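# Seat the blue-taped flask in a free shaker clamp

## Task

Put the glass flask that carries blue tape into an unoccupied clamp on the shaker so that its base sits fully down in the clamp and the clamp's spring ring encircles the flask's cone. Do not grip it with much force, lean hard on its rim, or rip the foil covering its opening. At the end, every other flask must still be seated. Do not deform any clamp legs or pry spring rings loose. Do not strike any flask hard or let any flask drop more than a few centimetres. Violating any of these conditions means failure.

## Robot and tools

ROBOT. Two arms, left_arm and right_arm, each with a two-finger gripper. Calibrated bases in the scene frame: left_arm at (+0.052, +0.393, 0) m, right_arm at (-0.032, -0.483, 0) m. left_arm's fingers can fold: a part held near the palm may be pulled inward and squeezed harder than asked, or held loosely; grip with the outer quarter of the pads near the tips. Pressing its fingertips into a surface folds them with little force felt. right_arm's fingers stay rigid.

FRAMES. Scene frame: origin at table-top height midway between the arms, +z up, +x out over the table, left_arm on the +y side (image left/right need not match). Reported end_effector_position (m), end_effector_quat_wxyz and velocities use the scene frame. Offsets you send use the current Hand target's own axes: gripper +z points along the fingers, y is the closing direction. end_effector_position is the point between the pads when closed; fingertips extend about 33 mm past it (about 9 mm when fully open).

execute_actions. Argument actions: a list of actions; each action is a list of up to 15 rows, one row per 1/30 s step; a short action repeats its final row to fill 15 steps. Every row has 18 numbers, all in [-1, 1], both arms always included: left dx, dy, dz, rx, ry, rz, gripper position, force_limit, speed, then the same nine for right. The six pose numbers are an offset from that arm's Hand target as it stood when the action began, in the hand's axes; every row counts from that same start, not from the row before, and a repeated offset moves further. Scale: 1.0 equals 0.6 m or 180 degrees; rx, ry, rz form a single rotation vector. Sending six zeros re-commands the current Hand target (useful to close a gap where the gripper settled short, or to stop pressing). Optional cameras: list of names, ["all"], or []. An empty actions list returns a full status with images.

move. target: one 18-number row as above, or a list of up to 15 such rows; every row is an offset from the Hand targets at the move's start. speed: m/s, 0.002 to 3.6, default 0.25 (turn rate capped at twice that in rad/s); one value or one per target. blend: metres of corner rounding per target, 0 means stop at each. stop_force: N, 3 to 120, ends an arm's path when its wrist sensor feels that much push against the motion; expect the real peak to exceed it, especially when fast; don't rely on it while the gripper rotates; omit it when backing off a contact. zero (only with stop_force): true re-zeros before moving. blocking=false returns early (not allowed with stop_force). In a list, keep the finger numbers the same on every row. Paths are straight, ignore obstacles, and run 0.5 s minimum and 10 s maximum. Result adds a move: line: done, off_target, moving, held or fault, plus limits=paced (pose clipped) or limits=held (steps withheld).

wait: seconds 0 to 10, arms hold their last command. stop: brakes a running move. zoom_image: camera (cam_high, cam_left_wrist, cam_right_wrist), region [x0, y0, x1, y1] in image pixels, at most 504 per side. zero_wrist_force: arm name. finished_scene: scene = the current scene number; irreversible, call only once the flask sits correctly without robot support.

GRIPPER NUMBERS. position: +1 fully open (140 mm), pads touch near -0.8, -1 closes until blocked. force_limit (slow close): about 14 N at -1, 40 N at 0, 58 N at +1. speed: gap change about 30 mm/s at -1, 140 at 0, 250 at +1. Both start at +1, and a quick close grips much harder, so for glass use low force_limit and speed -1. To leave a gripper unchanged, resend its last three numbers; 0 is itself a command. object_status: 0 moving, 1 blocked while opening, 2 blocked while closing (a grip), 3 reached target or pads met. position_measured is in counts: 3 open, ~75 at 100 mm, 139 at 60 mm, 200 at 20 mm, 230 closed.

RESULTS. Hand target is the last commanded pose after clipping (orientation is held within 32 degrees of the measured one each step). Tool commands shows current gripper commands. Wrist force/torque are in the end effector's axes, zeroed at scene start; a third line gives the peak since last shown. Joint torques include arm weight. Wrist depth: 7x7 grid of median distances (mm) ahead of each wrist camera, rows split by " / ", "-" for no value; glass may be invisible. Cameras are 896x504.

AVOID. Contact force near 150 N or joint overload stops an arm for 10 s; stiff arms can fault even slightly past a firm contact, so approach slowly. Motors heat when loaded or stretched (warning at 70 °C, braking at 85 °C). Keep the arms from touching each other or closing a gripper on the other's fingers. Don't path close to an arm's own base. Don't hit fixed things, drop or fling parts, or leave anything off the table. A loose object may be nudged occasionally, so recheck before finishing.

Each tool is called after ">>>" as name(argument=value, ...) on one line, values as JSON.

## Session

>>> execute_actions(actions=[])

>>> zoom_image(camera="cam_high", region=[300, 70, 620, 250])

Scene clock: 0.00 s.
left_arm: end_effector_position=(+0.7856, +0.0357, +0.3613) position_measured=3 object_status=3 end_effector_quat_wxyz=(+0.213, +0.685, -0.579, +0.387) | right_arm: end_effector_position=(+0.5961, -0.5946, +0.2362) position_measured=3 object_status=3 end_effector_quat_wxyz=(+0.103, +0.955, -0.226, +0.160)
Joint positions: left_arm=[-0.407 -1.126 1.284 -2.461 -2.181 3.906] | right_arm=[-0.258 -1.437 1.674 -2.146 -1.755 3.278]
Joint velocities: within noise
Joint torques (N m): no reading
Wrist force (N): no reading
Wrist torque (N m): no reading
Wrist force, peak (N): no reading
Wrist depth (mm): cam_left_wrist=[1074 1698 2591 - - - 679 / 963 2393 2130 722 704 - 614 / 2094 2060 1918 676 627 569 558 / 1918 130 1687 584 543 139 350 / - 120 563 536 510 130 93 / - 1428 512 495 463 448 97 / - 1337 467 450 433 411 -] | cam_right_wrist=[342 357 370 383 1303 1087 879 / 344 355 369 387 1238 1303 843 / 344 355 368 385 403 939 656 / 340 123 372 385 397 134 676 / - 114 368 383 401 126 95 / - 354 368 383 399 413 95 / - 355 366 384 398 411 -]
Hand target: left_arm +0.7856, +0.0357, +0.3613; +0.213, +0.685, -0.579, +0.387 | right_arm +0.5961, -0.5946, +0.2362; +0.103, +0.955, -0.226, +0.160
Tool commands: left_gripper/position=+1.0 left_gripper/force_limit=+1.0 left_gripper/speed=+1.0 right_gripper/position=+1.0 right_gripper/force_limit=+1.0 right_gripper/speed=+1.0
camera_calibration:
cam_left_wrist: T_world_to_cam=[[-0.955449, -0.240296, -0.171392, 0.830064], [-0.111195, 0.830942, -0.545134, 0.263437], [0.27341, -0.50179, -0.820642, 0.241937], [0, 0, 0, 1]] pos_world=[0.756228, 0.101962, 0.484418]
cam_right_wrist: T_world_to_cam=[[-0.466937, -0.872689, 0.14277, -0.26908], [-0.881046, 0.472939, 0.00935789, 0.806082], [-0.0756878, -0.121417, -0.989712, 0.346849], [0, 0, 0, 1]] pos_world=[0.610804, -0.573937, 0.374153]

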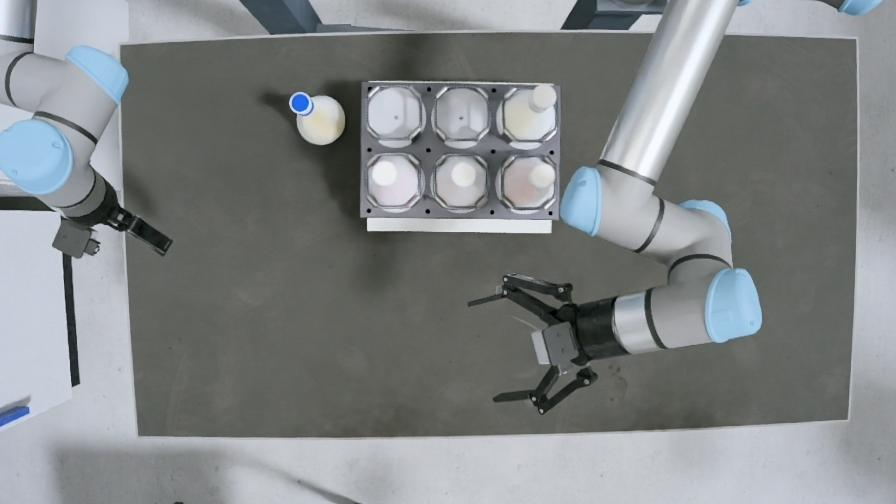

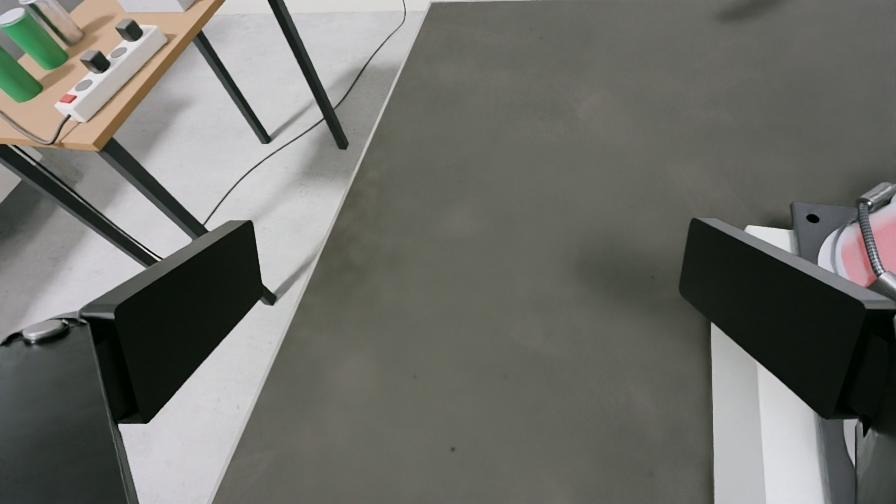

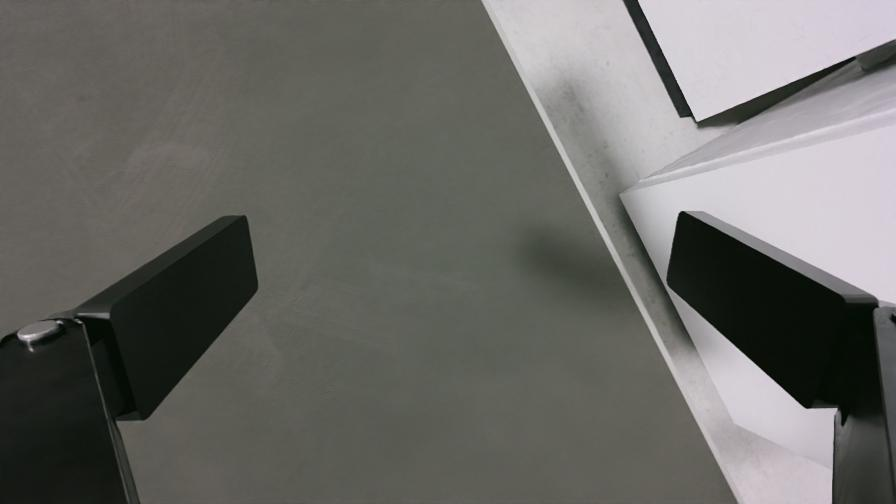

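Scaled by 1.575 from the camera's 896x504 image, which has a finer 1280x720 frame.

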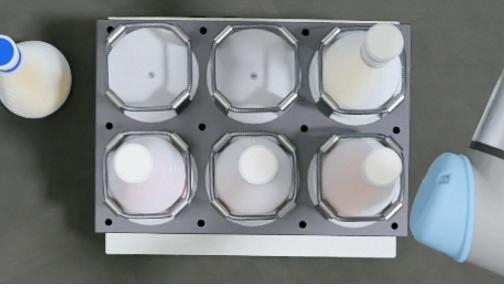

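>>> move(target=[0,0,0,0,0,0,1,-1,-1,-0.4867,-0.2368,-0.367,0.107,-0.0741,-0.3927,1,-1,-1], speed=0.3, cameras=["cam_right_wrist"])

>>> zoom_image(camera="cam_right_wrist", region=[360, 50, 560, 250])

Scene clock: 72.13 s.
left_arm: end_effector_position=(+0.7856, +0.0357, +0.3613) position_measured=3 object_status=3 end_effector_quat_wxyz=(+0.213, +0.685, -0.579, +0.387) | right_arm: end_effector_position=(+0.3577, -0.2944, +0.3196) position_measured=3 object_status=3 end_effector_quat_wxyz=(+0.000, +0.924, +0.383, +0.000)
Joint positions: left_arm=[-0.407 -1.126 1.284 -2.461 -2.181 3.906] | right_arm=[0.177 -1.751 1.623 -1.443 -1.572 2.495]
Joint torques (N m): left_arm=[0.67 -42.76 -25.36 -3.95 -1.07 0.05] | right_arm=[-1.63 -26 -21.73 -2.53 -2 0.96]
Wrist force (N): left_arm=[-0.3 0.0 -0.1] | right_arm=[0.5 -0.3 -0.2]
Wrist torque (N m): left_arm=[0.01 0.04 0.00] | right_arm=[-0.04 -0.21 0.00]
Wrist force, peak (N): left_arm=[-0.4 0.2 0.0] | right_arm=[0.9 -2.3 -0.6]
Wrist depth (mm): cam_left_wrist=[1065 1197 2538 - - 731 661 / 978 2349 2130 746 617 653 620 / 2112 2010 1918 661 620 578 556 / 1963 130 636 595 549 140 112 / - 120 565 535 512 130 93 / - 1404 503 496 464 450 97 / - 1337 471 436 436 409 -] | cam_right_wrist=[409 411 285 413 418 416 423 / 1220 433 435 419 440 440 445 / 1303 1263 456 462 468 472 462 / 1352 123 1338 486 489 134 496 / - 114 1422 525 518 126 95 / - 1595 674 1626 564 562 95 / - 1659 528 1693 1121 999 -]
Hand target: left_arm +0.7856, +0.0357, +0.3613; +0.213, +0.685, -0.579, +0.387 | right_arm +0.3576, -0.2944, +0.3196; +0.000, +0.924, +0.383, +0.000
Off the commanded pose: left_arm 0.000 m, 0 deg | right_arm 0.000 m, 0 deg.
move: done
camera_calibration:
cam_right_wrist: T_world_to_cam=[[0.70881, -0.705159, 0.0184192, -0.461772], [-0.66128, -0.655161, 0.365339, -0.0711598], [-0.245554, -0.271136, -0.930692, 0.445606], [0, 0, 0, 1]] pos_world=[0.389673, -0.251424, 0.449225]
Images, in order (width x height): cam_right_wrist 896x504.

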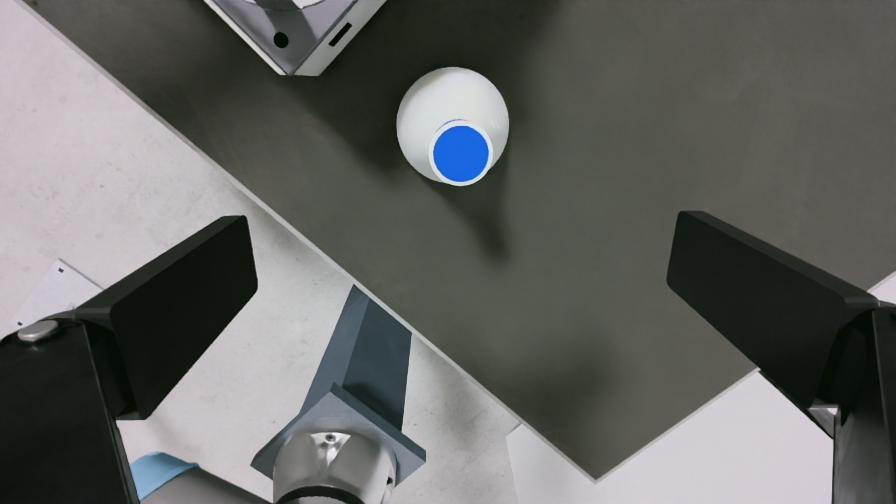

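Scaled by 2.520 from the camera's 896x504 image, which has a finer 1280x720 frame.

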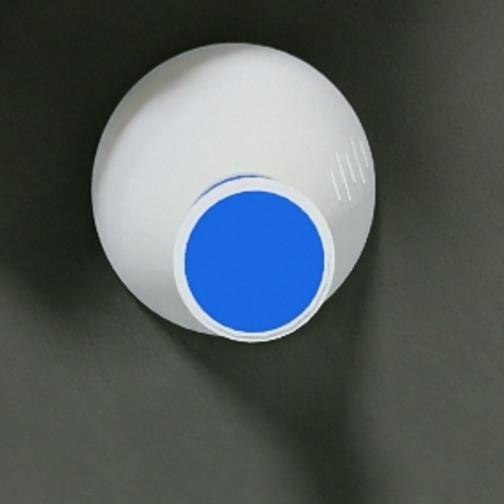

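>>> move(target=[0,0,0,0,0,0,1,-1,-1,0.0123,0.0093,0.191,0,0,0,-0.05,-0.05,0], speed=0.12, cameras=["cam_right_wrist"])

>>> zoom_image(camera="cam_right_wrist", region=[340, 50, 580, 300])

Scene clock: 110.03 s.
left_arm: end_effector_position=(+0.7856, +0.0357, +0.3613) position_measured=3 object_status=3 end_effector_quat_wxyz=(+0.213, +0.685, -0.579, +0.387) | right_arm: end_effector_position=(+0.3667, -0.2932, +0.2050) position_measured=135 object_status=3 end_effector_quat_wxyz=(+0.000, +0.924, +0.383, +0.000)
Joint positions: left_arm=[-0.407 -1.126 1.284 -2.461 -2.181 3.906] | right_arm=[0.177 -1.723 1.893 -1.741 -1.572 2.494]
Joint torques (N m): left_arm=[0.25 -42.26 -25.84 -4.02 -1.11 0.04] | right_arm=[-11.57 -26.62 -24.89 -4.42 1.14 -1.32]
Wrist force (N): left_arm=[-0.1 0.2 0.0] | right_arm=[0.4 -0.1 -0.2]
Wrist torque (N m): left_arm=[0.04 0.02 0.00] | right_arm=[0.01 -0.17 0.00]
Wrist force, peak (N): left_arm=[-0.5 0.3 0.1] | right_arm=[0.7 -0.1 1.9]
Wrist depth (mm): cam_left_wrist=[1069 1698 2538 846 - 743 661 / 974 2264 2166 743 - 651 616 / 2112 2077 1948 648 638 575 557 / 1963 130 1653 594 542 139 353 / - 120 556 530 510 130 93 / - 1444 509 493 469 450 97 / - 1330 468 - 430 407 -] | cam_right_wrist=[305 177 303 310 309 312 312 / 320 320 323 308 328 330 335 / 1157 340 340 165 344 348 350 / 1232 1214 126 170 152 363 371 / - 88 108 386 378 83 385 / - 71 70 414 417 66 67 / - - - 1526 - - 67]
Hand target: left_arm +0.7856, +0.0357, +0.3613; +0.213, +0.685, -0.579, +0.387 | right_arm +0.3668, -0.2932, +0.2050; +0.000, +0.924, +0.383, +0.000
Off the commanded pose: left_arm 0.000 m, 0 deg | right_arm 0.000 m, 0 deg.
move: done
camera_calibration:
cam_right_wrist: T_world_to_cam=[[0.70889, -0.705081, 0.0183026, -0.465239], [-0.661119, -0.655201, 0.365559, -0.0226368], [-0.245757, -0.271242, -0.930608, 0.341534], [0, 0, 0, 1]] pos_world=[0.398772, -0.250224, 0.334625]
Images, in order (width x height): cam_right_wrist 896x504.

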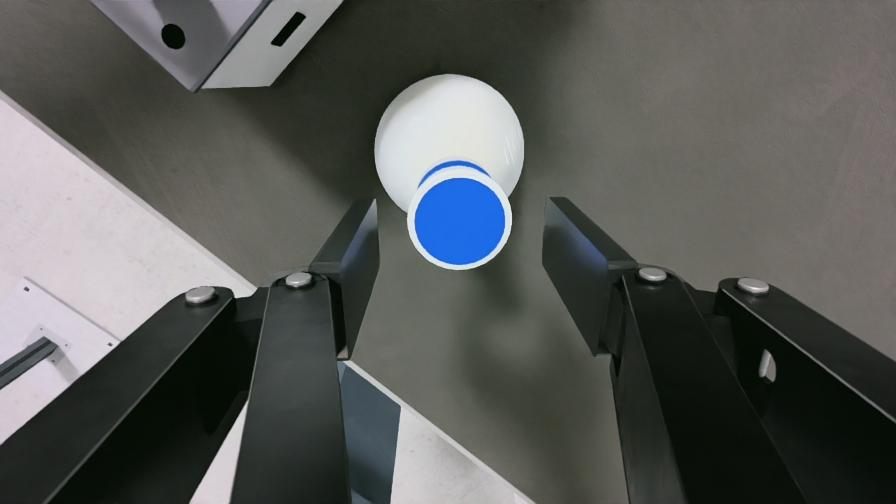

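Scaled by 2.016 from the camera's 896x504 image, which has a finer 1280x720 frame.

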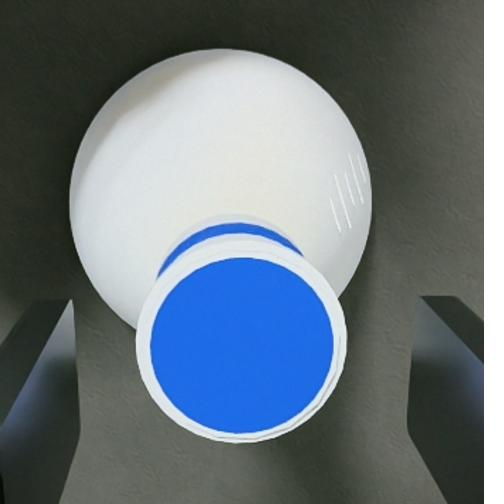

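>>> move(target=[[0,0,0,0,0,0,1,-1,-1,0.0033,-0.0008,0.0667,0,0,0,-0.05,-0.05,0],[0,0,0,0,0,0,1,-1,-1,0.0033,-0.0008,0.0667,0,0,0,-1,-0.05,-1]], speed=0.08, cameras=["cam_right_wrist"])

>>> zoom_image(camera="cam_right_wrist", region=[340, 50, 580, 350])

Scene clock: 135.07 s.
left_arm: end_effector_position=(+0.7856, +0.0357, +0.3613) position_measured=3 object_status=3 end_effector_quat_wxyz=(+0.213, +0.685, -0.579, +0.387) | right_arm: end_effector_position=(+0.3678, -0.2915, +0.1650) position_measured=174 object_status=0 end_effector_quat_wxyz=(+0.000, +0.924, +0.383, +0.000)
Joint positions: left_arm=[-0.407 -1.126 1.284 -2.461 -2.181 3.906] | right_arm=[0.18 -1.697 1.976 -1.85 -1.572 2.498]
Joint torques (N m): left_arm=[0.37 -43.15 -26.03 -3.91 -1.16 0.11] | right_arm=[-10.59 -25.55 -23.66 -4.48 1.72 -2.08]
Wrist force (N): left_arm=[-0.3 0.2 -0.1] | right_arm=[0.1 -0.3 -1.5]
Wrist torque (N m): left_arm=[0.03 0.03 0.00] | right_arm=[0.00 -0.14 -0.01]
Wrist force, peak (N): left_arm=[-0.5 -0.1 -0.2] | right_arm=[0.2 -0.5 -3.1]
Wrist depth (mm): cam_left_wrist=[1056 2464 2488 - - 722 694 / 970 2371 2166 737 694 651 610 / 1282 2043 1904 658 610 587 558 / 1889 130 620 590 550 140 359 / - 120 557 532 499 130 93 / - 1428 513 488 475 454 97 / - 1330 464 450 432 378 -] | cam_right_wrist=[140 144 270 271 273 274 276 / 283 283 285 273 288 291 291 / 298 296 300 277 302 307 308 / 1214 317 311 127 127 324 324 / 1226 83 87 133 86 86 344 / - - 66 364 - 71 65 / - 66 - 391 - - 67]
Hand target: left_arm +0.7856, +0.0357, +0.3613; +0.213, +0.685, -0.579, +0.387 | right_arm +0.3678, -0.2915, +0.1650; +0.000, +0.924, +0.383, +0.000
Off the commanded pose: left_arm 0.000 m, 0 deg | right_arm 0.000 m, 0 deg.
move: done
camera_calibration:
cam_right_wrist: T_world_to_cam=[[0.708922, -0.705046, 0.0184343, -0.464131], [-0.661163, -0.655244, 0.365403, -0.00611977], [-0.245547, -0.27123, -0.930667, 0.304978], [0, 0, 0, 1]] pos_world=[0.399873, -0.248524, 0.294625]
Images, in order (width x height): cam_right_wrist 896x504.

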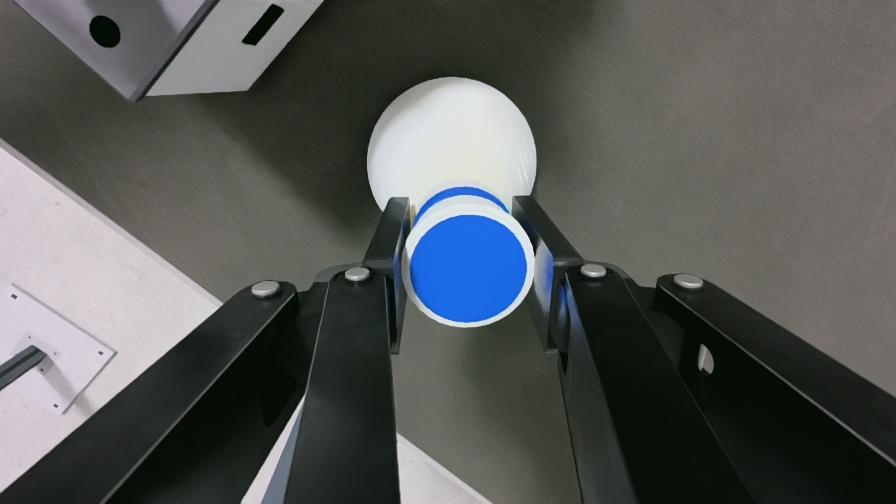

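Scaled by 1.680 from the camera's 896x504 image, which has a finer 1280x720 frame.

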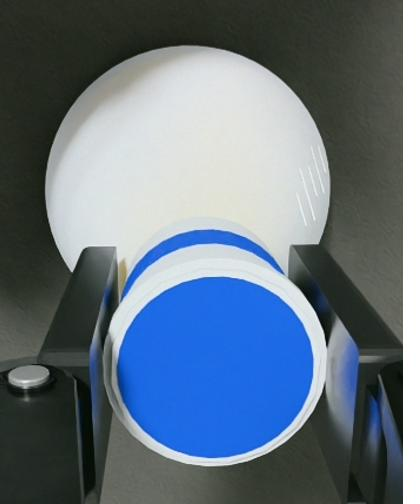

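>>> move(target=[[0,0,0,0,0,0,1,-1,-1,0,0,0,0,0,0,-0.4,-0.05,-1],[0,0,0,0,0,0,1,-1,-1,0,0,0.0133,0,0,0,-0.4,-0.05,-1],[0,0,0,0,0,0,1,-1,-1,0,0,0.0133,0,0,0,-1,-0.05,-1]], speed=0.05, cameras=["cam_right_wrist"])

Scene clock: 159.20 s.
left_arm: end_effector_position=(+0.7856, +0.0357, +0.3613) position_measured=3 object_status=3 end_effector_quat_wxyz=(+0.213, +0.685, -0.579, +0.387) | right_arm: end_effector_position=(+0.3678, -0.2915, +0.1570) position_measured=174 object_status=2 end_effector_quat_wxyz=(+0.000, +0.924, +0.383, +0.000)
Joint positions: left_arm=[-0.407 -1.126 1.284 -2.461 -2.181 3.906] | right_arm=[0.18 -1.691 1.992 -1.872 -1.572 2.498]
Joint torques (N m): left_arm=[0.66 -43.27 -26.53 -3.88 -1.2 0.05] | right_arm=[-14.95 28.16 7.22 4.02 -2.61 -2.31]
Wrist force (N): left_arm=[0.0 0.1 -0.1] | right_arm=[-8.0 -8.6 -91.9]
Wrist torque (N m): left_arm=[0.01 -0.01 0.00] | right_arm=[1.02 -0.03 -0.08]
Wrist force, peak (N): left_arm=[-0.4 0.3 -0.1] | right_arm=[-8.0 -8.6 -91.9]
Wrist depth (mm): cam_left_wrist=[1051 1733 2538 - 790 - 718 / 982 2327 2224 741 694 654 617 / 2112 2043 1933 654 624 591 546 / 1994 130 1709 594 565 139 358 / - 120 565 - 509 130 93 / - 1444 513 488 487 447 98 / - 1344 459 447 413 408 -] | cam_right_wrist=[134 173 264 266 267 268 270 / 274 276 279 265 279 284 287 / 290 291 294 273 294 298 300 / 1179 307 122 120 124 316 319 / 1208 82 87 126 86 86 342 / - - 66 357 - 74 65 / - 67 - 382 - - 65]
Hand target: left_arm +0.7856, +0.0357, +0.3613; +0.213, +0.685, -0.579, +0.387 | right_arm +0.3678, -0.2915, +0.1570; +0.000, +0.924, +0.383, +0.000
Off the commanded pose: left_arm 0.000 m, 0 deg | right_arm 0.000 m, 0 deg.
move: done
camera_calibration:
cam_right_wrist: T_world_to_cam=[[0.708904, -0.705066, 0.0183691, -0.463962], [-0.66118, -0.655261, 0.365341, -0.0031762], [-0.245553, -0.271137, -0.930692, 0.297565], [0, 0, 0, 1]] pos_world=[0.399873, -0.248524, 0.286625]
Images, in order (width x height): cam_right_wrist 896x504.

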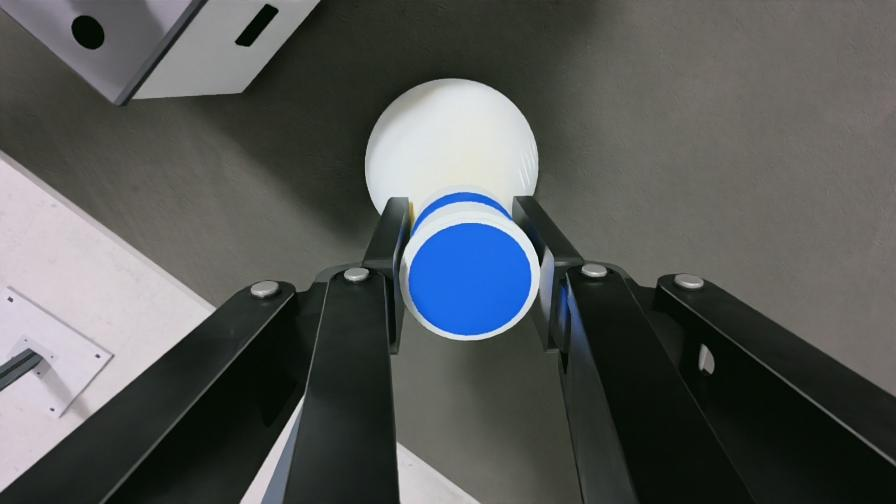

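>>> move(target=[0,0,0,0,0,0,1,-1,-1,0,0,0,0,0,0,-0.1,-0.05,-1], speed=0.05, cameras=["cam_right_wrist"])

>>> zoom_image(camera="cam_right_wrist", region=[340, 50, 580, 350])

Scene clock: 186.47 s.
left_arm: end_effector_position=(+0.7856, +0.0357, +0.3613) position_measured=3 object_status=3 end_effector_quat_wxyz=(+0.213, +0.685, -0.579, +0.387) | right_arm: end_effector_position=(+0.3678, -0.2915, +0.1570) position_measured=141 object_status=0 end_effector_quat_wxyz=(+0.000, +0.924, +0.383, +0.000)
Joint positions: left_arm=[-0.407 -1.126 1.284 -2.461 -2.181 3.906] | right_arm=[0.18 -1.691 1.992 -1.872 -1.572 2.498]
Joint torques (N m): left_arm=[0.23 -42.96 -25.94 -3.88 -1.23 0] | right_arm=[-8.12 -27.58 -36.44 -4.56 1.63 -1.94]
Wrist force (N): left_arm=[-0.1 0.2 0.0] | right_arm=[0.7 -0.4 0.1]
Wrist torque (N m): left_arm=[0.03 -0.01 0.00] | right_arm=[-0.05 -0.24 -0.01]
Wrist force, peak (N): left_arm=[-0.5 0.3 0.0] | right_arm=[-7.9 -8.5 -93.0]
Wrist depth (mm): cam_left_wrist=[1069 1180 2416 858 - - 724 / 970 2112 2204 706 712 651 608 / 2112 1963 1918 656 624 584 551 / 1933 130 1653 590 575 139 360 / - 119 - 535 505 130 93 / - 1436 491 486 466 450 97 / - 1344 467 452 430 409 -] | cam_right_wrist=[133 174 262 264 266 271 268 / 277 277 276 263 280 282 283 / 292 291 290 271 298 299 298 / 1185 305 147 119 134 314 319 / 1232 88 93 126 125 86 330 / - 70 70 355 - 66 69 / - 69 - 381 - - 69]
Hand target: left_arm +0.7856, +0.0357, +0.3613; +0.213, +0.685, -0.579, +0.387 | right_arm +0.3678, -0.2915, +0.1570; +0.000, +0.924, +0.383, +0.000
Off the commanded pose: left_arm 0.000 m, 0 deg | right_arm 0.000 m, 0 deg.
move: done
camera_calibration:
cam_right_wrist: T_world_to_cam=[[0.708922, -0.705046, 0.0184343, -0.463983], [-0.661163, -0.655244, 0.365403, -0.00319655], [-0.245547, -0.27123, -0.930667, 0.297532], [0, 0, 0, 1]] pos_world=[0.399873, -0.248524, 0.286625]
Images, in order (width x height): cam_right_wrist 896x504.

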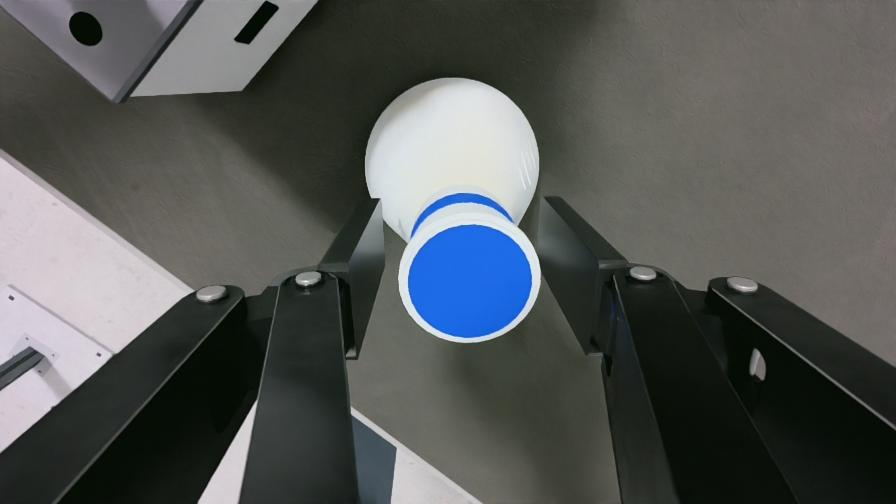

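Scaled by 1.680 from the camera's 896x504 image, which has a finer 1280x720 frame.

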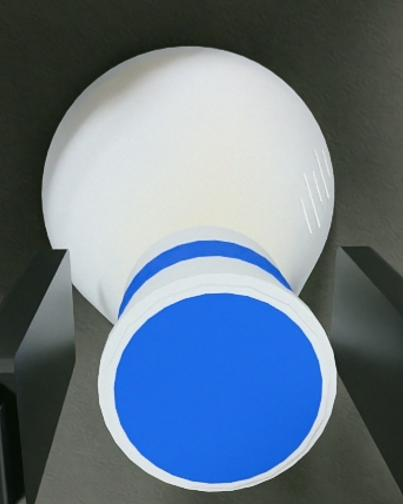

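>>> move(target=[0,0,0,0,0,0,1,-1,-1,0,0,0,0,0,0,-1,-0.05,-1], speed=0.05)

Scene clock: 198.00 s.
left_arm: end_effector_position=(+0.7856, +0.0357, +0.3613) position_measured=3 object_status=3 end_effector_quat_wxyz=(+0.213, +0.685, -0.579, +0.387) | right_arm: end_effector_position=(+0.3678, -0.2915, +0.1570) position_measured=172 object_status=2 end_effector_quat_wxyz=(+0.000, +0.924, +0.383, +0.000)
Joint positions: left_arm=[-0.407 -1.126 1.284 -2.461 -2.181 3.906] | right_arm=[0.18 -1.691 1.992 -1.872 -1.572 2.498]
Joint torques (N m): left_arm=[0.18 -43.6 -26.6 -3.9 -1.27 0.04] | right_arm=[10.67 -25.36 -33.48 -4.64 1.69 -1.7]
Wrist force (N): left_arm=[-0.1 0.1 0.0] | right_arm=[-0.5 -1.1 -4.5]
Wrist torque (N m): left_arm=[0.03 0.02 0.01] | right_arm=[-0.03 -0.22 -0.01]
Wrist force, peak (N): left_arm=[-0.4 0.2 -0.2] | right_arm=[-0.2 -0.7 -4.8]
Wrist depth (mm): cam_left_wrist=[1083 1174 2513 - - - - / 948 2327 2204 - - 646 625 / 2130 2043 1904 639 614 - 538 / 1963 130 1821 589 562 140 355 / - 120 561 534 511 130 93 / - 1453 526 485 472 447 98 / - 1351 466 450 442 408 -] | cam_right_wrist=[133 173 263 264 266 267 269 / 276 276 276 262 280 281 283 / 290 292 292 272 295 298 300 / 1185 304 306 119 126 314 317 / 1263 82 87 124 86 86 335 / - - 66 349 - 71 65 / - 67 - 383 - - 65]
Hand target: left_arm +0.7856, +0.0357, +0.3613; +0.213, +0.685, -0.579, +0.387 | right_arm +0.3678, -0.2915, +0.1570; +0.000, +0.924, +0.383, +0.000
Off the commanded pose: left_arm 0.000 m, 0 deg | right_arm 0.000 m, 0 deg.
move: done

>>> move(target=[0,0,0,0,0,0,1,-1,-1,0,0,-0.05,0,0,0,-1,-0.05,-1], speed=0.05, cameras=["cam_right_wrist"])

Scene clock: 207.37 s.
left_arm: end_effector_position=(+0.7856, +0.0357, +0.3613) position_measured=3 object_status=3 end_effector_quat_wxyz=(+0.213, +0.685, -0.579, +0.387) | right_arm: end_effector_position=(+0.3678, -0.2915, +0.1871) position_measured=172 object_status=2 end_effector_quat_wxyz=(+0.000, +0.924, +0.383, +0.000)
Joint positions: left_arm=[-0.407 -1.126 1.284 -2.461 -2.181 3.906] | right_arm=[0.18 -1.71 1.929 -1.79 -1.572 2.498]
Joint torques (N m): left_arm=[0.17 -43.21 -26.6 -3.92 -1.33 0.09] | right_arm=[11.61 -12.01 -22.77 -5.02 1.55 1.77]
Wrist force (N): left_arm=[-0.3 0.0 0.0] | right_arm=[0.6 -0.1 3.2]
Wrist torque (N m): left_arm=[0.00 0.05 0.00] | right_arm=[-0.01 -0.23 -0.01]
Wrist force, peak (N): left_arm=[-0.4 -0.1 0.1] | right_arm=[-0.4 -1.1 -4.8]
Wrist depth (mm): cam_left_wrist=[1074 1169 2538 858 - 748 692 / 967 2284 2166 726 681 651 617 / 2130 2060 1904 651 646 587 558 / 1979 130 1580 589 547 139 361 / - 120 - 538 510 130 93 / - 1420 510 485 468 449 98 / - 1330 455 446 433 407 -] | cam_right_wrist=[288 162 288 292 293 295 295 / 302 303 308 263 310 313 313 / 1131 320 324 271 327 330 334 / 1190 340 334 119 126 346 351 / 1303 83 87 125 86 86 371 / - - 66 391 - 71 65 / - 67 - 1499 - - 65]
Hand target: left_arm +0.7856, +0.0357, +0.3613; +0.213, +0.685, -0.579, +0.387 | right_arm +0.3678, -0.2915, +0.1870; +0.000, +0.924, +0.383, +0.000
Off the commanded pose: left_arm 0.000 m, 0 deg | right_arm 0.000 m, 0 deg.
move: done
camera_calibration:
cam_right_wrist: T_world_to_cam=[[0.708936, -0.70503, 0.0185005, -0.464561], [-0.661223, -0.655304, 0.365185, -0.0141162], [-0.245343, -0.271126, -0.930751, 0.325517], [0, 0, 0, 1]] pos_world=[0.399873, -0.248524, 0.316725]
Images, in order (width x height): cam_right_wrist 896x504.

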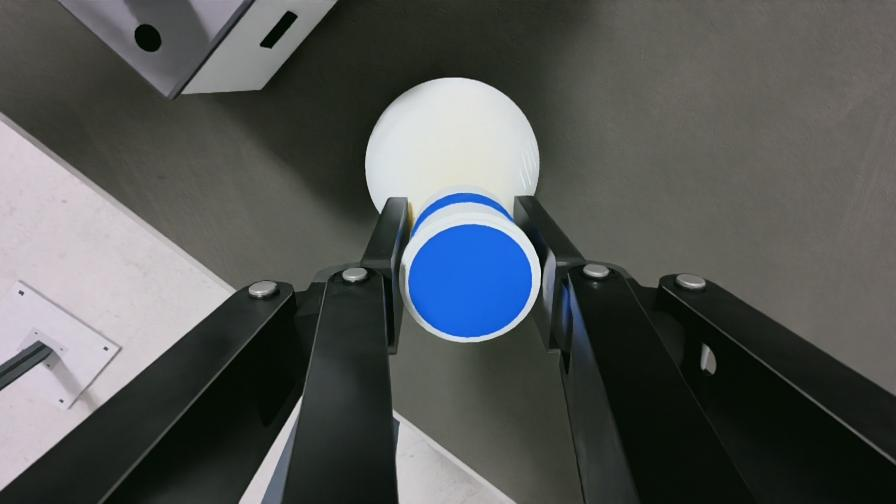

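>>> move(target=[[0,0,0,0,0,0,1,-1,-1,-0.0059,-0.0059,-0.3167,0,0,0,-1,-0.05,-1],[0,0,0,0,0,0,1,-1,-1,0.1117,-0.1772,-0.355,0,0,0,-1,-0.05,-1]], speed=0.2, blend=[0.05,0], cameras=["cam_right_wrist","cam_high"])

>>> zoom_image(camera="cam_right_wrist", region=[300, 0, 620, 240])

Scene clock: 222.73 s.
left_arm: end_effector_position=(+0.7856, +0.0357, +0.3613) position_measured=3 object_status=3 end_effector_quat_wxyz=(+0.213, +0.685, -0.579, +0.387) | right_arm: end_effector_position=(+0.3400, -0.1688, +0.3998) position_measured=172 object_status=2 end_effector_quat_wxyz=(+0.000, +0.924, +0.383, +0.000)
Joint positions: left_arm=[-0.407 -1.126 1.284 -2.461 -2.181 3.906] | right_arm=[0.463 -1.578 1.257 -1.25 -1.572 2.78]
Joint torques (N m): left_arm=[0.51 -43.6 -27.12 -3.93 -1.44 0.03] | right_arm=[10.67 -24.22 -31.6 -5.27 -0.45 1.29]
Wrist force (N): left_arm=[-0.1 0.2 -0.1] | right_arm=[0.6 -0.1 2.9]
Wrist torque (N m): left_arm=[0.03 0.01 0.00] | right_arm=[-0.01 -0.28 0.05]
Wrist force, peak (N): left_arm=[-0.6 0.0 -0.1] | right_arm=[1.0 -0.4 6.4]
Wrist depth (mm): cam_left_wrist=[1069 1174 2538 805 795 726 688 / 982 2393 2166 735 720 661 603 / 2166 2010 1933 656 616 572 557 / 1933 130 636 589 560 139 356 / - 120 562 535 517 130 93 / - 1420 509 489 474 448 97 / - 1323 468 450 430 408 -] | cam_right_wrist=[835 483 358 357 356 494 492 / 1296 1316 514 264 517 531 531 / 1345 1406 539 271 540 528 558 / 1472 1430 1414 119 121 580 579 / 1681 83 87 124 86 86 1398 / - - 66 - - 71 65 / - 67 - 631 - - 65]
Hand target: left_arm +0.7856, +0.0357, +0.3613; +0.213, +0.685, -0.579, +0.387 | right_arm +0.3400, -0.1687, +0.3999; +0.000, +0.924, +0.383, +0.000
Off the commanded pose: left_arm 0.000 m, 0 deg | right_arm 0.000 m, 0 deg.
move: done
camera_calibration:
cam_right_wrist: T_world_to_cam=[[0.70894, -0.705026, 0.0184995, -0.362212], [-0.661146, -0.655227, 0.365464, -0.0300377], [-0.24554, -0.271323, -0.930642, 0.549993], [0, 0, 0, 1]] pos_world=[0.371973, -0.125825, 0.529525]
Images, in order (width x height): cam_high 896x504, cam_right_wrist 896x504.

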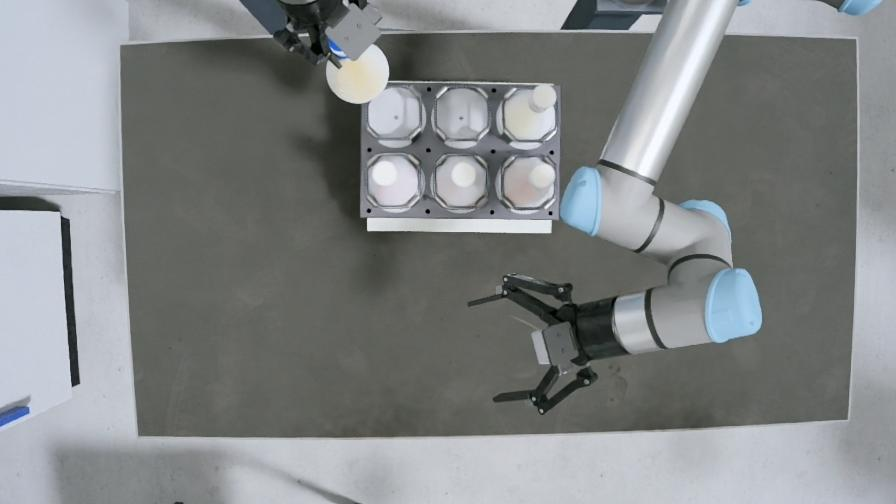

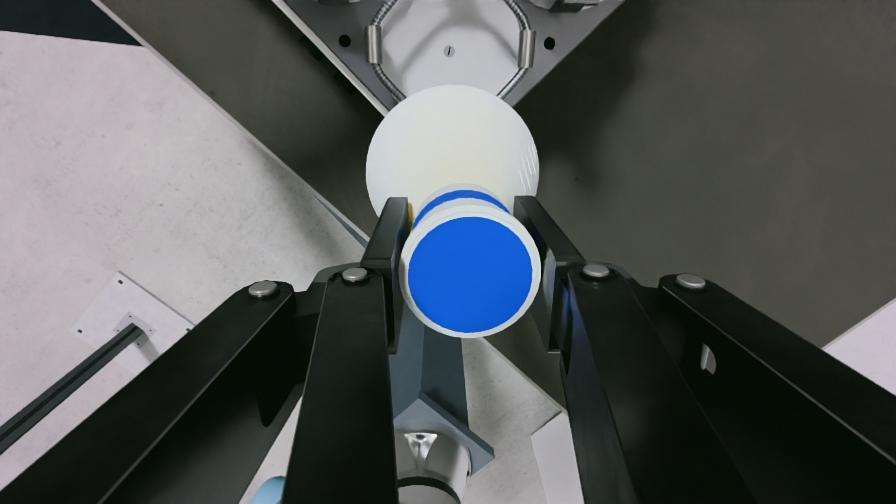

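Scaled by 1.575 from the camera's 896x504 image, which has a finer 1280x720 frame.

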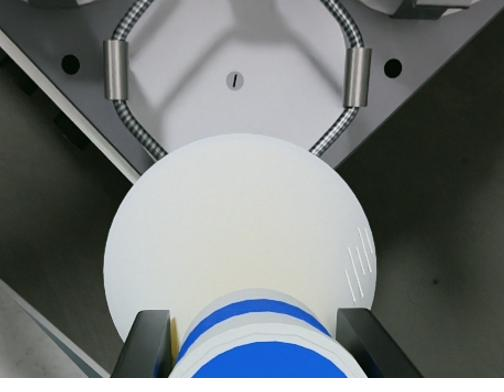

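>>> move(target=[0,0,0,0,0,0,1,-1,-1,0.1177,0,0.025,0,0.009,0,-1,-0.05,-1], speed=0.08, cameras=["cam_right_wrist"])

>>> zoom_image(camera="cam_right_wrist", region=[300, 0, 620, 240])

Scene clock: 286.43 s.
left_arm: end_effector_position=(+0.7856, +0.0357, +0.3613) position_measured=3 object_status=3 end_effector_quat_wxyz=(+0.213, +0.685, -0.579, +0.387) | right_arm: end_effector_position=(+0.3898, -0.1186, +0.3849) position_measured=172 object_status=2 end_effector_quat_wxyz=(-0.005, +0.924, +0.383, +0.013)
Joint positions: left_arm=[-0.407 -1.126 1.284 -2.461 -2.181 3.906] | right_arm=[0.504 -1.437 1.154 -1.314 -1.563 2.822]
Joint torques (N m): left_arm=[-0.17 -43.66 -27.59 -3.97 -1.43 -0.03] | right_arm=[-12.29 -41.44 -20.62 -1.54 0.14 -1.92]
Wrist force (N): left_arm=[-0.1 0.3 0.1] | right_arm=[0.7 -0.5 2.8]
Wrist torque (N m): left_arm=[0.05 0.01 0.00] | right_arm=[-0.07 -0.23 -0.02]
Wrist force, peak (N): left_arm=[-0.5 0.3 0.0] | right_arm=[1.8 -0.4 3.4]
Wrist depth (mm): cam_left_wrist=[1083 2464 2618 2010 788 - 658 / 974 2305 2185 748 700 651 617 / 2112 2043 1933 - 600 597 556 / 1994 130 1721 550 569 139 328 / - 119 557 531 511 130 93 / - 1412 511 488 469 454 97 / - 1358 470 449 433 394 -] | cam_right_wrist=[474 461 - 346 - 194 475 / 1296 496 369 261 367 505 503 / 1338 1331 524 271 525 536 540 / 1438 1430 542 119 126 560 563 / 1508 83 87 124 86 86 591 / - - 66 - - 71 65 / - 67 - 658 - - 65]
Hand target: left_arm +0.7856, +0.0357, +0.3613; +0.213, +0.685, -0.579, +0.387 | right_arm +0.3899, -0.1188, +0.3848; -0.005, +0.924, +0.383, +0.013
Off the commanded pose: left_arm 0.000 m, 0 deg | right_arm 0.000 m, 0 deg.
move: done
camera_calibration:
cam_right_wrist: T_world_to_cam=[[0.708519, -0.705452, 0.0183716, -0.361726], [-0.668243, -0.662325, 0.338787, 0.053493], [-0.22683, -0.252314, -0.940684, 0.560764], [0, 0, 0, 1]] pos_world=[0.419234, -0.0782622, 0.516025]
Images, in order (width x height): cam_right_wrist 896x504.

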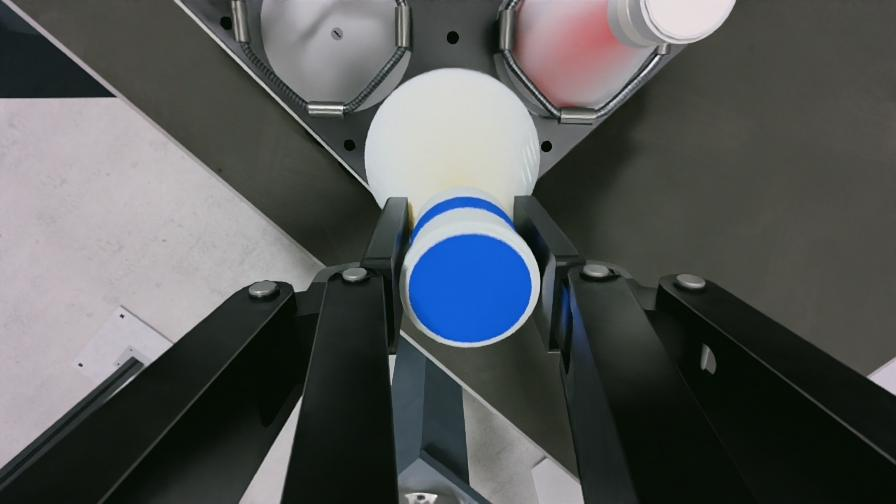

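Scaled by 1.575 from the camera's 896x504 image, which has a finer 1280x720 frame.

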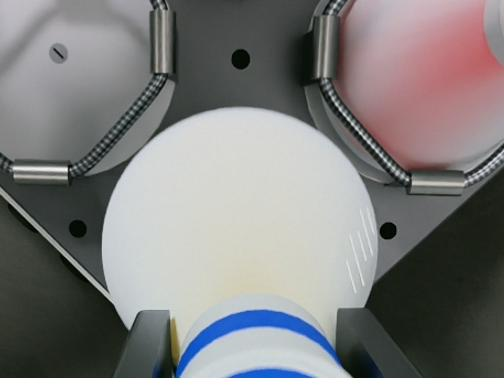

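>>> move(target=[0,0,0,0,0,0,1,-1,-1,0,0.0003,0,0,-0.0205,0,-1,-0.05,-1], speed=0.03, cameras=["cam_right_wrist"])

>>> zoom_image(camera="cam_right_wrist", region=[300, 0, 620, 240])

Scene clock: 316.70 s.
left_arm: end_effector_position=(+0.7856, +0.0357, +0.3613) position_measured=3 object_status=3 end_effector_quat_wxyz=(+0.213, +0.685, -0.579, +0.387) | right_arm: end_effector_position=(+0.3900, -0.1189, +0.3848) position_measured=172 object_status=2 end_effector_quat_wxyz=(+0.007, +0.924, +0.383, -0.017)
Joint positions: left_arm=[-0.407 -1.126 1.284 -2.461 -2.181 3.906] | right_arm=[0.515 -1.381 1.072 -1.227 -1.583 2.833]
Joint torques (N m): left_arm=[0.24 -44 -28.21 -3.97 -1.63 -0.04] | right_arm=[3.01 -44.8 -20.07 -4.71 0.52 0.85]
Wrist force (N): left_arm=[-0.2 0.1 0.1] | right_arm=[1.1 -0.5 2.8]
Wrist torque (N m): left_arm=[0.03 0.04 0.00] | right_arm=[-0.08 -0.29 -0.03]
Wrist force, peak (N): left_arm=[-0.5 -0.1 -0.1] | right_arm=[1.2 -0.5 3.3]
Wrist depth (mm): cam_left_wrist=[1079 1698 2538 - 813 726 700 / 963 2416 2204 - 766 627 630 / 2094 2077 1795 658 622 587 561 / 1933 130 1782 571 560 139 328 / - 119 586 535 512 130 93 / - 1436 510 487 469 447 97 / - 1351 468 448 433 408 -] | cam_right_wrist=[462 469 339 336 - 472 - / 1296 496 366 262 369 503 510 / 1375 1375 527 271 534 536 - / 1447 1447 1422 119 126 569 580 / 1555 82 87 124 86 86 616 / - - 66 873 - 71 65 / - 67 - 680 - - 65]
Hand target: left_arm +0.7856, +0.0357, +0.3613; +0.213, +0.685, -0.579, +0.387 | right_arm +0.3900, -0.1189, +0.3848; +0.007, +0.924, +0.383, -0.017
Off the commanded pose: left_arm 0.000 m, 0 deg | right_arm 0.000 m, 0 deg.
move: done
camera_calibration:
cam_right_wrist: T_world_to_cam=[[0.709339, -0.704625, 0.0185082, -0.362322], [-0.651461, -0.645341, 0.398915, 0.0257533], [-0.269142, -0.295023, -0.916801, 0.562931], [0, 0, 0, 1]] pos_world=[0.425294, -0.0726036, 0.512528]
Images, in order (width x height): cam_right_wrist 896x504.

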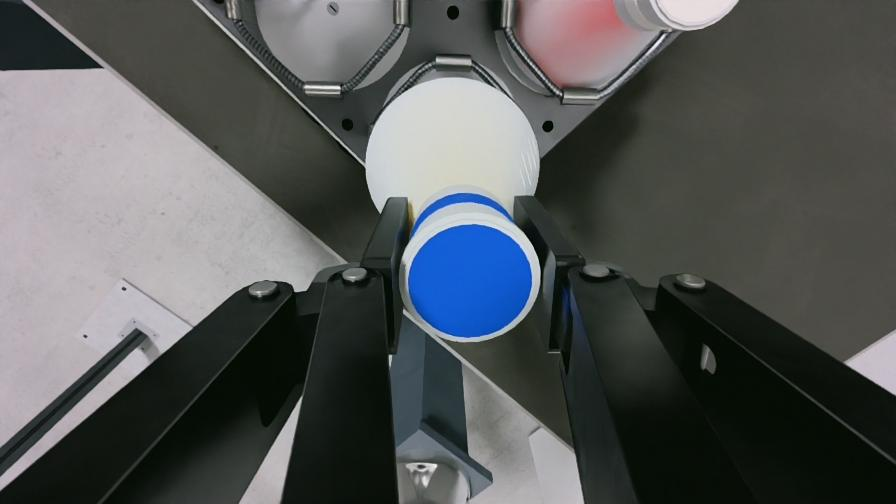

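Scaled by 1.575 from the camera's 896x504 image, which has a finer 1280x720 frame.

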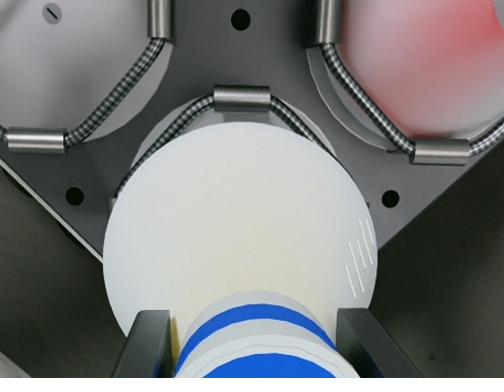

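>>> move(target=[0,0,0,0,0,0,1,-1,-1,0,0,0,0,0.0115,0,-1,-0.05,-1], speed=0.02, cameras=["cam_right_wrist"])

>>> zoom_image(camera="cam_right_wrist", region=[300, 0, 620, 240])

Scene clock: 347.27 s.
left_arm: end_effector_position=(+0.7856, +0.0357, +0.3613) position_measured=3 object_status=3 end_effector_quat_wxyz=(+0.213, +0.685, -0.579, +0.387) | right_arm: end_effector_position=(+0.3900, -0.1189, +0.3849) position_measured=172 object_status=2 end_effector_quat_wxyz=(+0.000, +0.924, +0.383, +0.000) end_effector_velocity=(-0.001, +0.000, -0.001) end_effector_angular_velocity=(-0.002, +0.005, +0.001)
Joint positions: left_arm=[-0.407 -1.126 1.284 -2.461 -2.181 3.906] | right_arm=[0.509 -1.413 1.119 -1.276 -1.571 2.826]
Joint velocities: left_arm=[within noise] | right_arm=[0 0.001 -0.002 0.005 0.001 -0.001]
Joint torques (N m): left_arm=[0.46 -43.85 -28.06 -3.97 -1.64 -0.01] | right_arm=[-7.34 -24.19 -35.57 -1.53 0.48 -1.87]
Wrist force (N): left_arm=[-0.1 0.2 -0.1] | right_arm=[0.8 -0.4 2.9]
Wrist torque (N m): left_arm=[0.04 0.02 0.00] | right_arm=[-0.07 -0.26 0.06]
Wrist force, peak (N): left_arm=[-0.4 0.2 0.0] | right_arm=[1.1 -0.3 3.3]
Wrist depth (mm): cam_left_wrist=[1083 1180 2513 838 773 724 676 / 978 2305 2204 752 - 665 633 / 2130 1948 1994 658 604 - 549 / 1948 130 1542 582 558 140 351 / - 119 557 549 512 130 93 / - 1444 504 488 467 449 97 / - 1344 467 450 434 410 -] | cam_right_wrist=[469 464 - 340 320 350 481 / 1296 493 366 263 370 507 508 / 1323 1367 515 273 510 528 532 / 1438 1390 546 119 121 563 558 / 1545 83 87 124 86 86 611 / - - 66 - - 71 65 / - 67 - 662 - - 65]
Hand target: left_arm +0.7856, +0.0357, +0.3613; +0.213, +0.685, -0.579, +0.387 | right_arm +0.3900, -0.1189, +0.3848; +0.000, +0.924, +0.383, +0.000
Off the commanded pose: left_arm 0.000 m, 0 deg | right_arm 0.000 m, 0 deg.
move: done
camera_calibration:
cam_right_wrist: T_world_to_cam=[[0.708901, -0.705068, 0.0183694, -0.362191], [-0.661256, -0.65534, 0.365062, 0.0413779], [-0.245356, -0.27094, -0.930802, 0.561856], [0, 0, 0, 1]] pos_world=[0.421973, -0.0760234, 0.514525]
Images, in order (width x height): cam_right_wrist 896x504.

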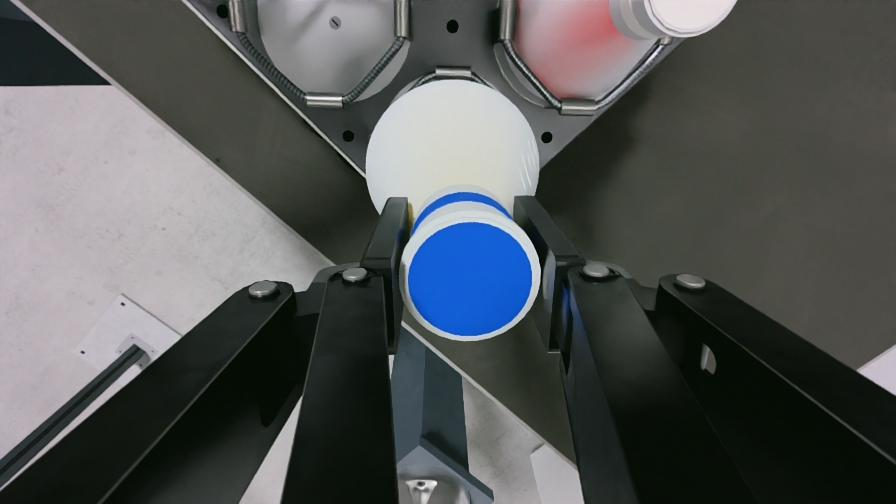

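Scaled by 1.575 from the camera's 896x504 image, which has a finer 1280x720 frame.

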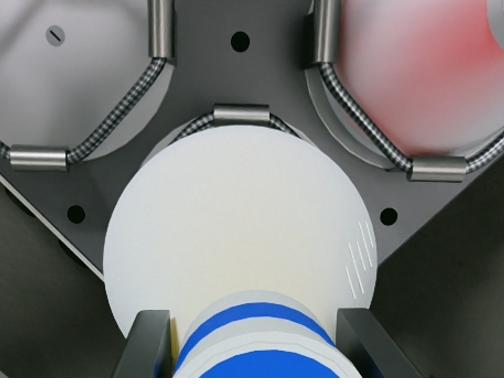

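>>> move(target=[[0,0,0,0,0,0,1,-1,-1,0.0025,0.0005,0.0433,0,0,0,-1,-0.05,-1],[0,0,0,0,0,0,1,-1,-1,0.0025,0.0005,0.09,0,0,0,-1,-0.05,-1]], speed=[0.03,0.012], stop_force=9, cameras=["cam_right_wrist"])

>>> zoom_image(camera="cam_right_wrist", region=[300, 0, 620, 240])

Scene clock: 390.00 s.
left_arm: end_effector_position=(+0.7856, +0.0357, +0.3613) position_measured=3 object_status=3 end_effector_quat_wxyz=(+0.213, +0.685, -0.579, +0.387) | right_arm: end_effector_position=(+0.3912, -0.1181, +0.3401) position_measured=172 object_status=2 end_effector_quat_wxyz=(+0.000, +0.924, +0.383, +0.000)
Joint positions: left_arm=[-0.407 -1.126 1.284 -2.461 -2.181 3.906] | right_arm=[0.509 -1.436 1.262 -1.397 -1.572 2.827]
Joint torques (N m): left_arm=[0.48 -43.26 -28.79 -3.96 -1.69 0.01] | right_arm=[4.6 -20.92 -31.86 -3.15 -0.07 0.14]
Wrist force (N): left_arm=[-0.2 0.3 -0.2] | right_arm=[1.5 -0.3 -6.4]
Wrist torque (N m): left_arm=[0.07 0.02 0.00] | right_arm=[-0.04 -0.22 0.06]
Wrist force, peak (N): left_arm=[-0.5 0.3 -0.2] | right_arm=[1.7 -0.4 -8.2]
Wrist depth (mm): cam_left_wrist=[1065 1745 2513 861 - 743 - / 952 2393 2185 735 674 - 624 / 2094 2010 1948 668 643 570 555 / 1948 130 1687 593 550 139 311 / - 119 565 535 502 130 93 / - 1420 507 485 - 450 97 / - 1330 477 450 432 417 -] | cam_right_wrist=[430 427 - 303 - 307 438 / 1232 448 319 264 324 459 463 / 1303 1289 478 272 480 488 487 / 1382 1398 122 119 126 511 518 / 1490 82 87 124 86 86 550 / - - 66 - - 71 65 / - 67 - 669 - - 65]
Hand target: left_arm +0.7856, +0.0357, +0.3613; +0.213, +0.685, -0.579, +0.387 | right_arm +0.3913, -0.1181, +0.3401; +0.000, +0.924, +0.383, +0.000 (not the last commanded pose)
Off the commanded pose: left_arm 0.000 m, 0 deg | right_arm 0.009 m, 0 deg.
move: contact (right_arm); path passed 1 of 2 targets
camera_calibration:
cam_right_wrist: T_world_to_cam=[[0.708874, -0.705093, 0.0184603, -0.361688], [-0.661247, -0.655229, 0.365278, 0.0590842], [-0.24546, -0.271143, -0.930715, 0.520707], [0, 0, 0, 1]] pos_world=[0.423273, -0.0751241, 0.469725]
Images, in order (width x height): cam_right_wrist 896x504.

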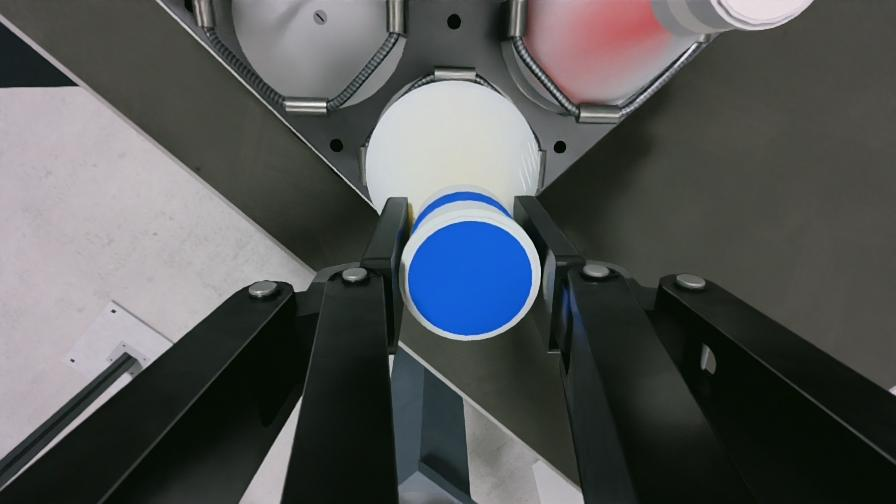

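Scaled by 1.575 from the camera's 896x504 image, which has a finer 1280x720 frame.

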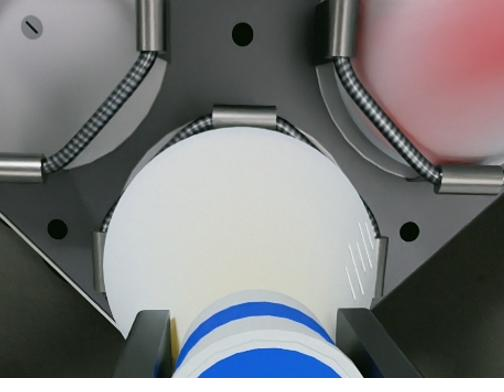

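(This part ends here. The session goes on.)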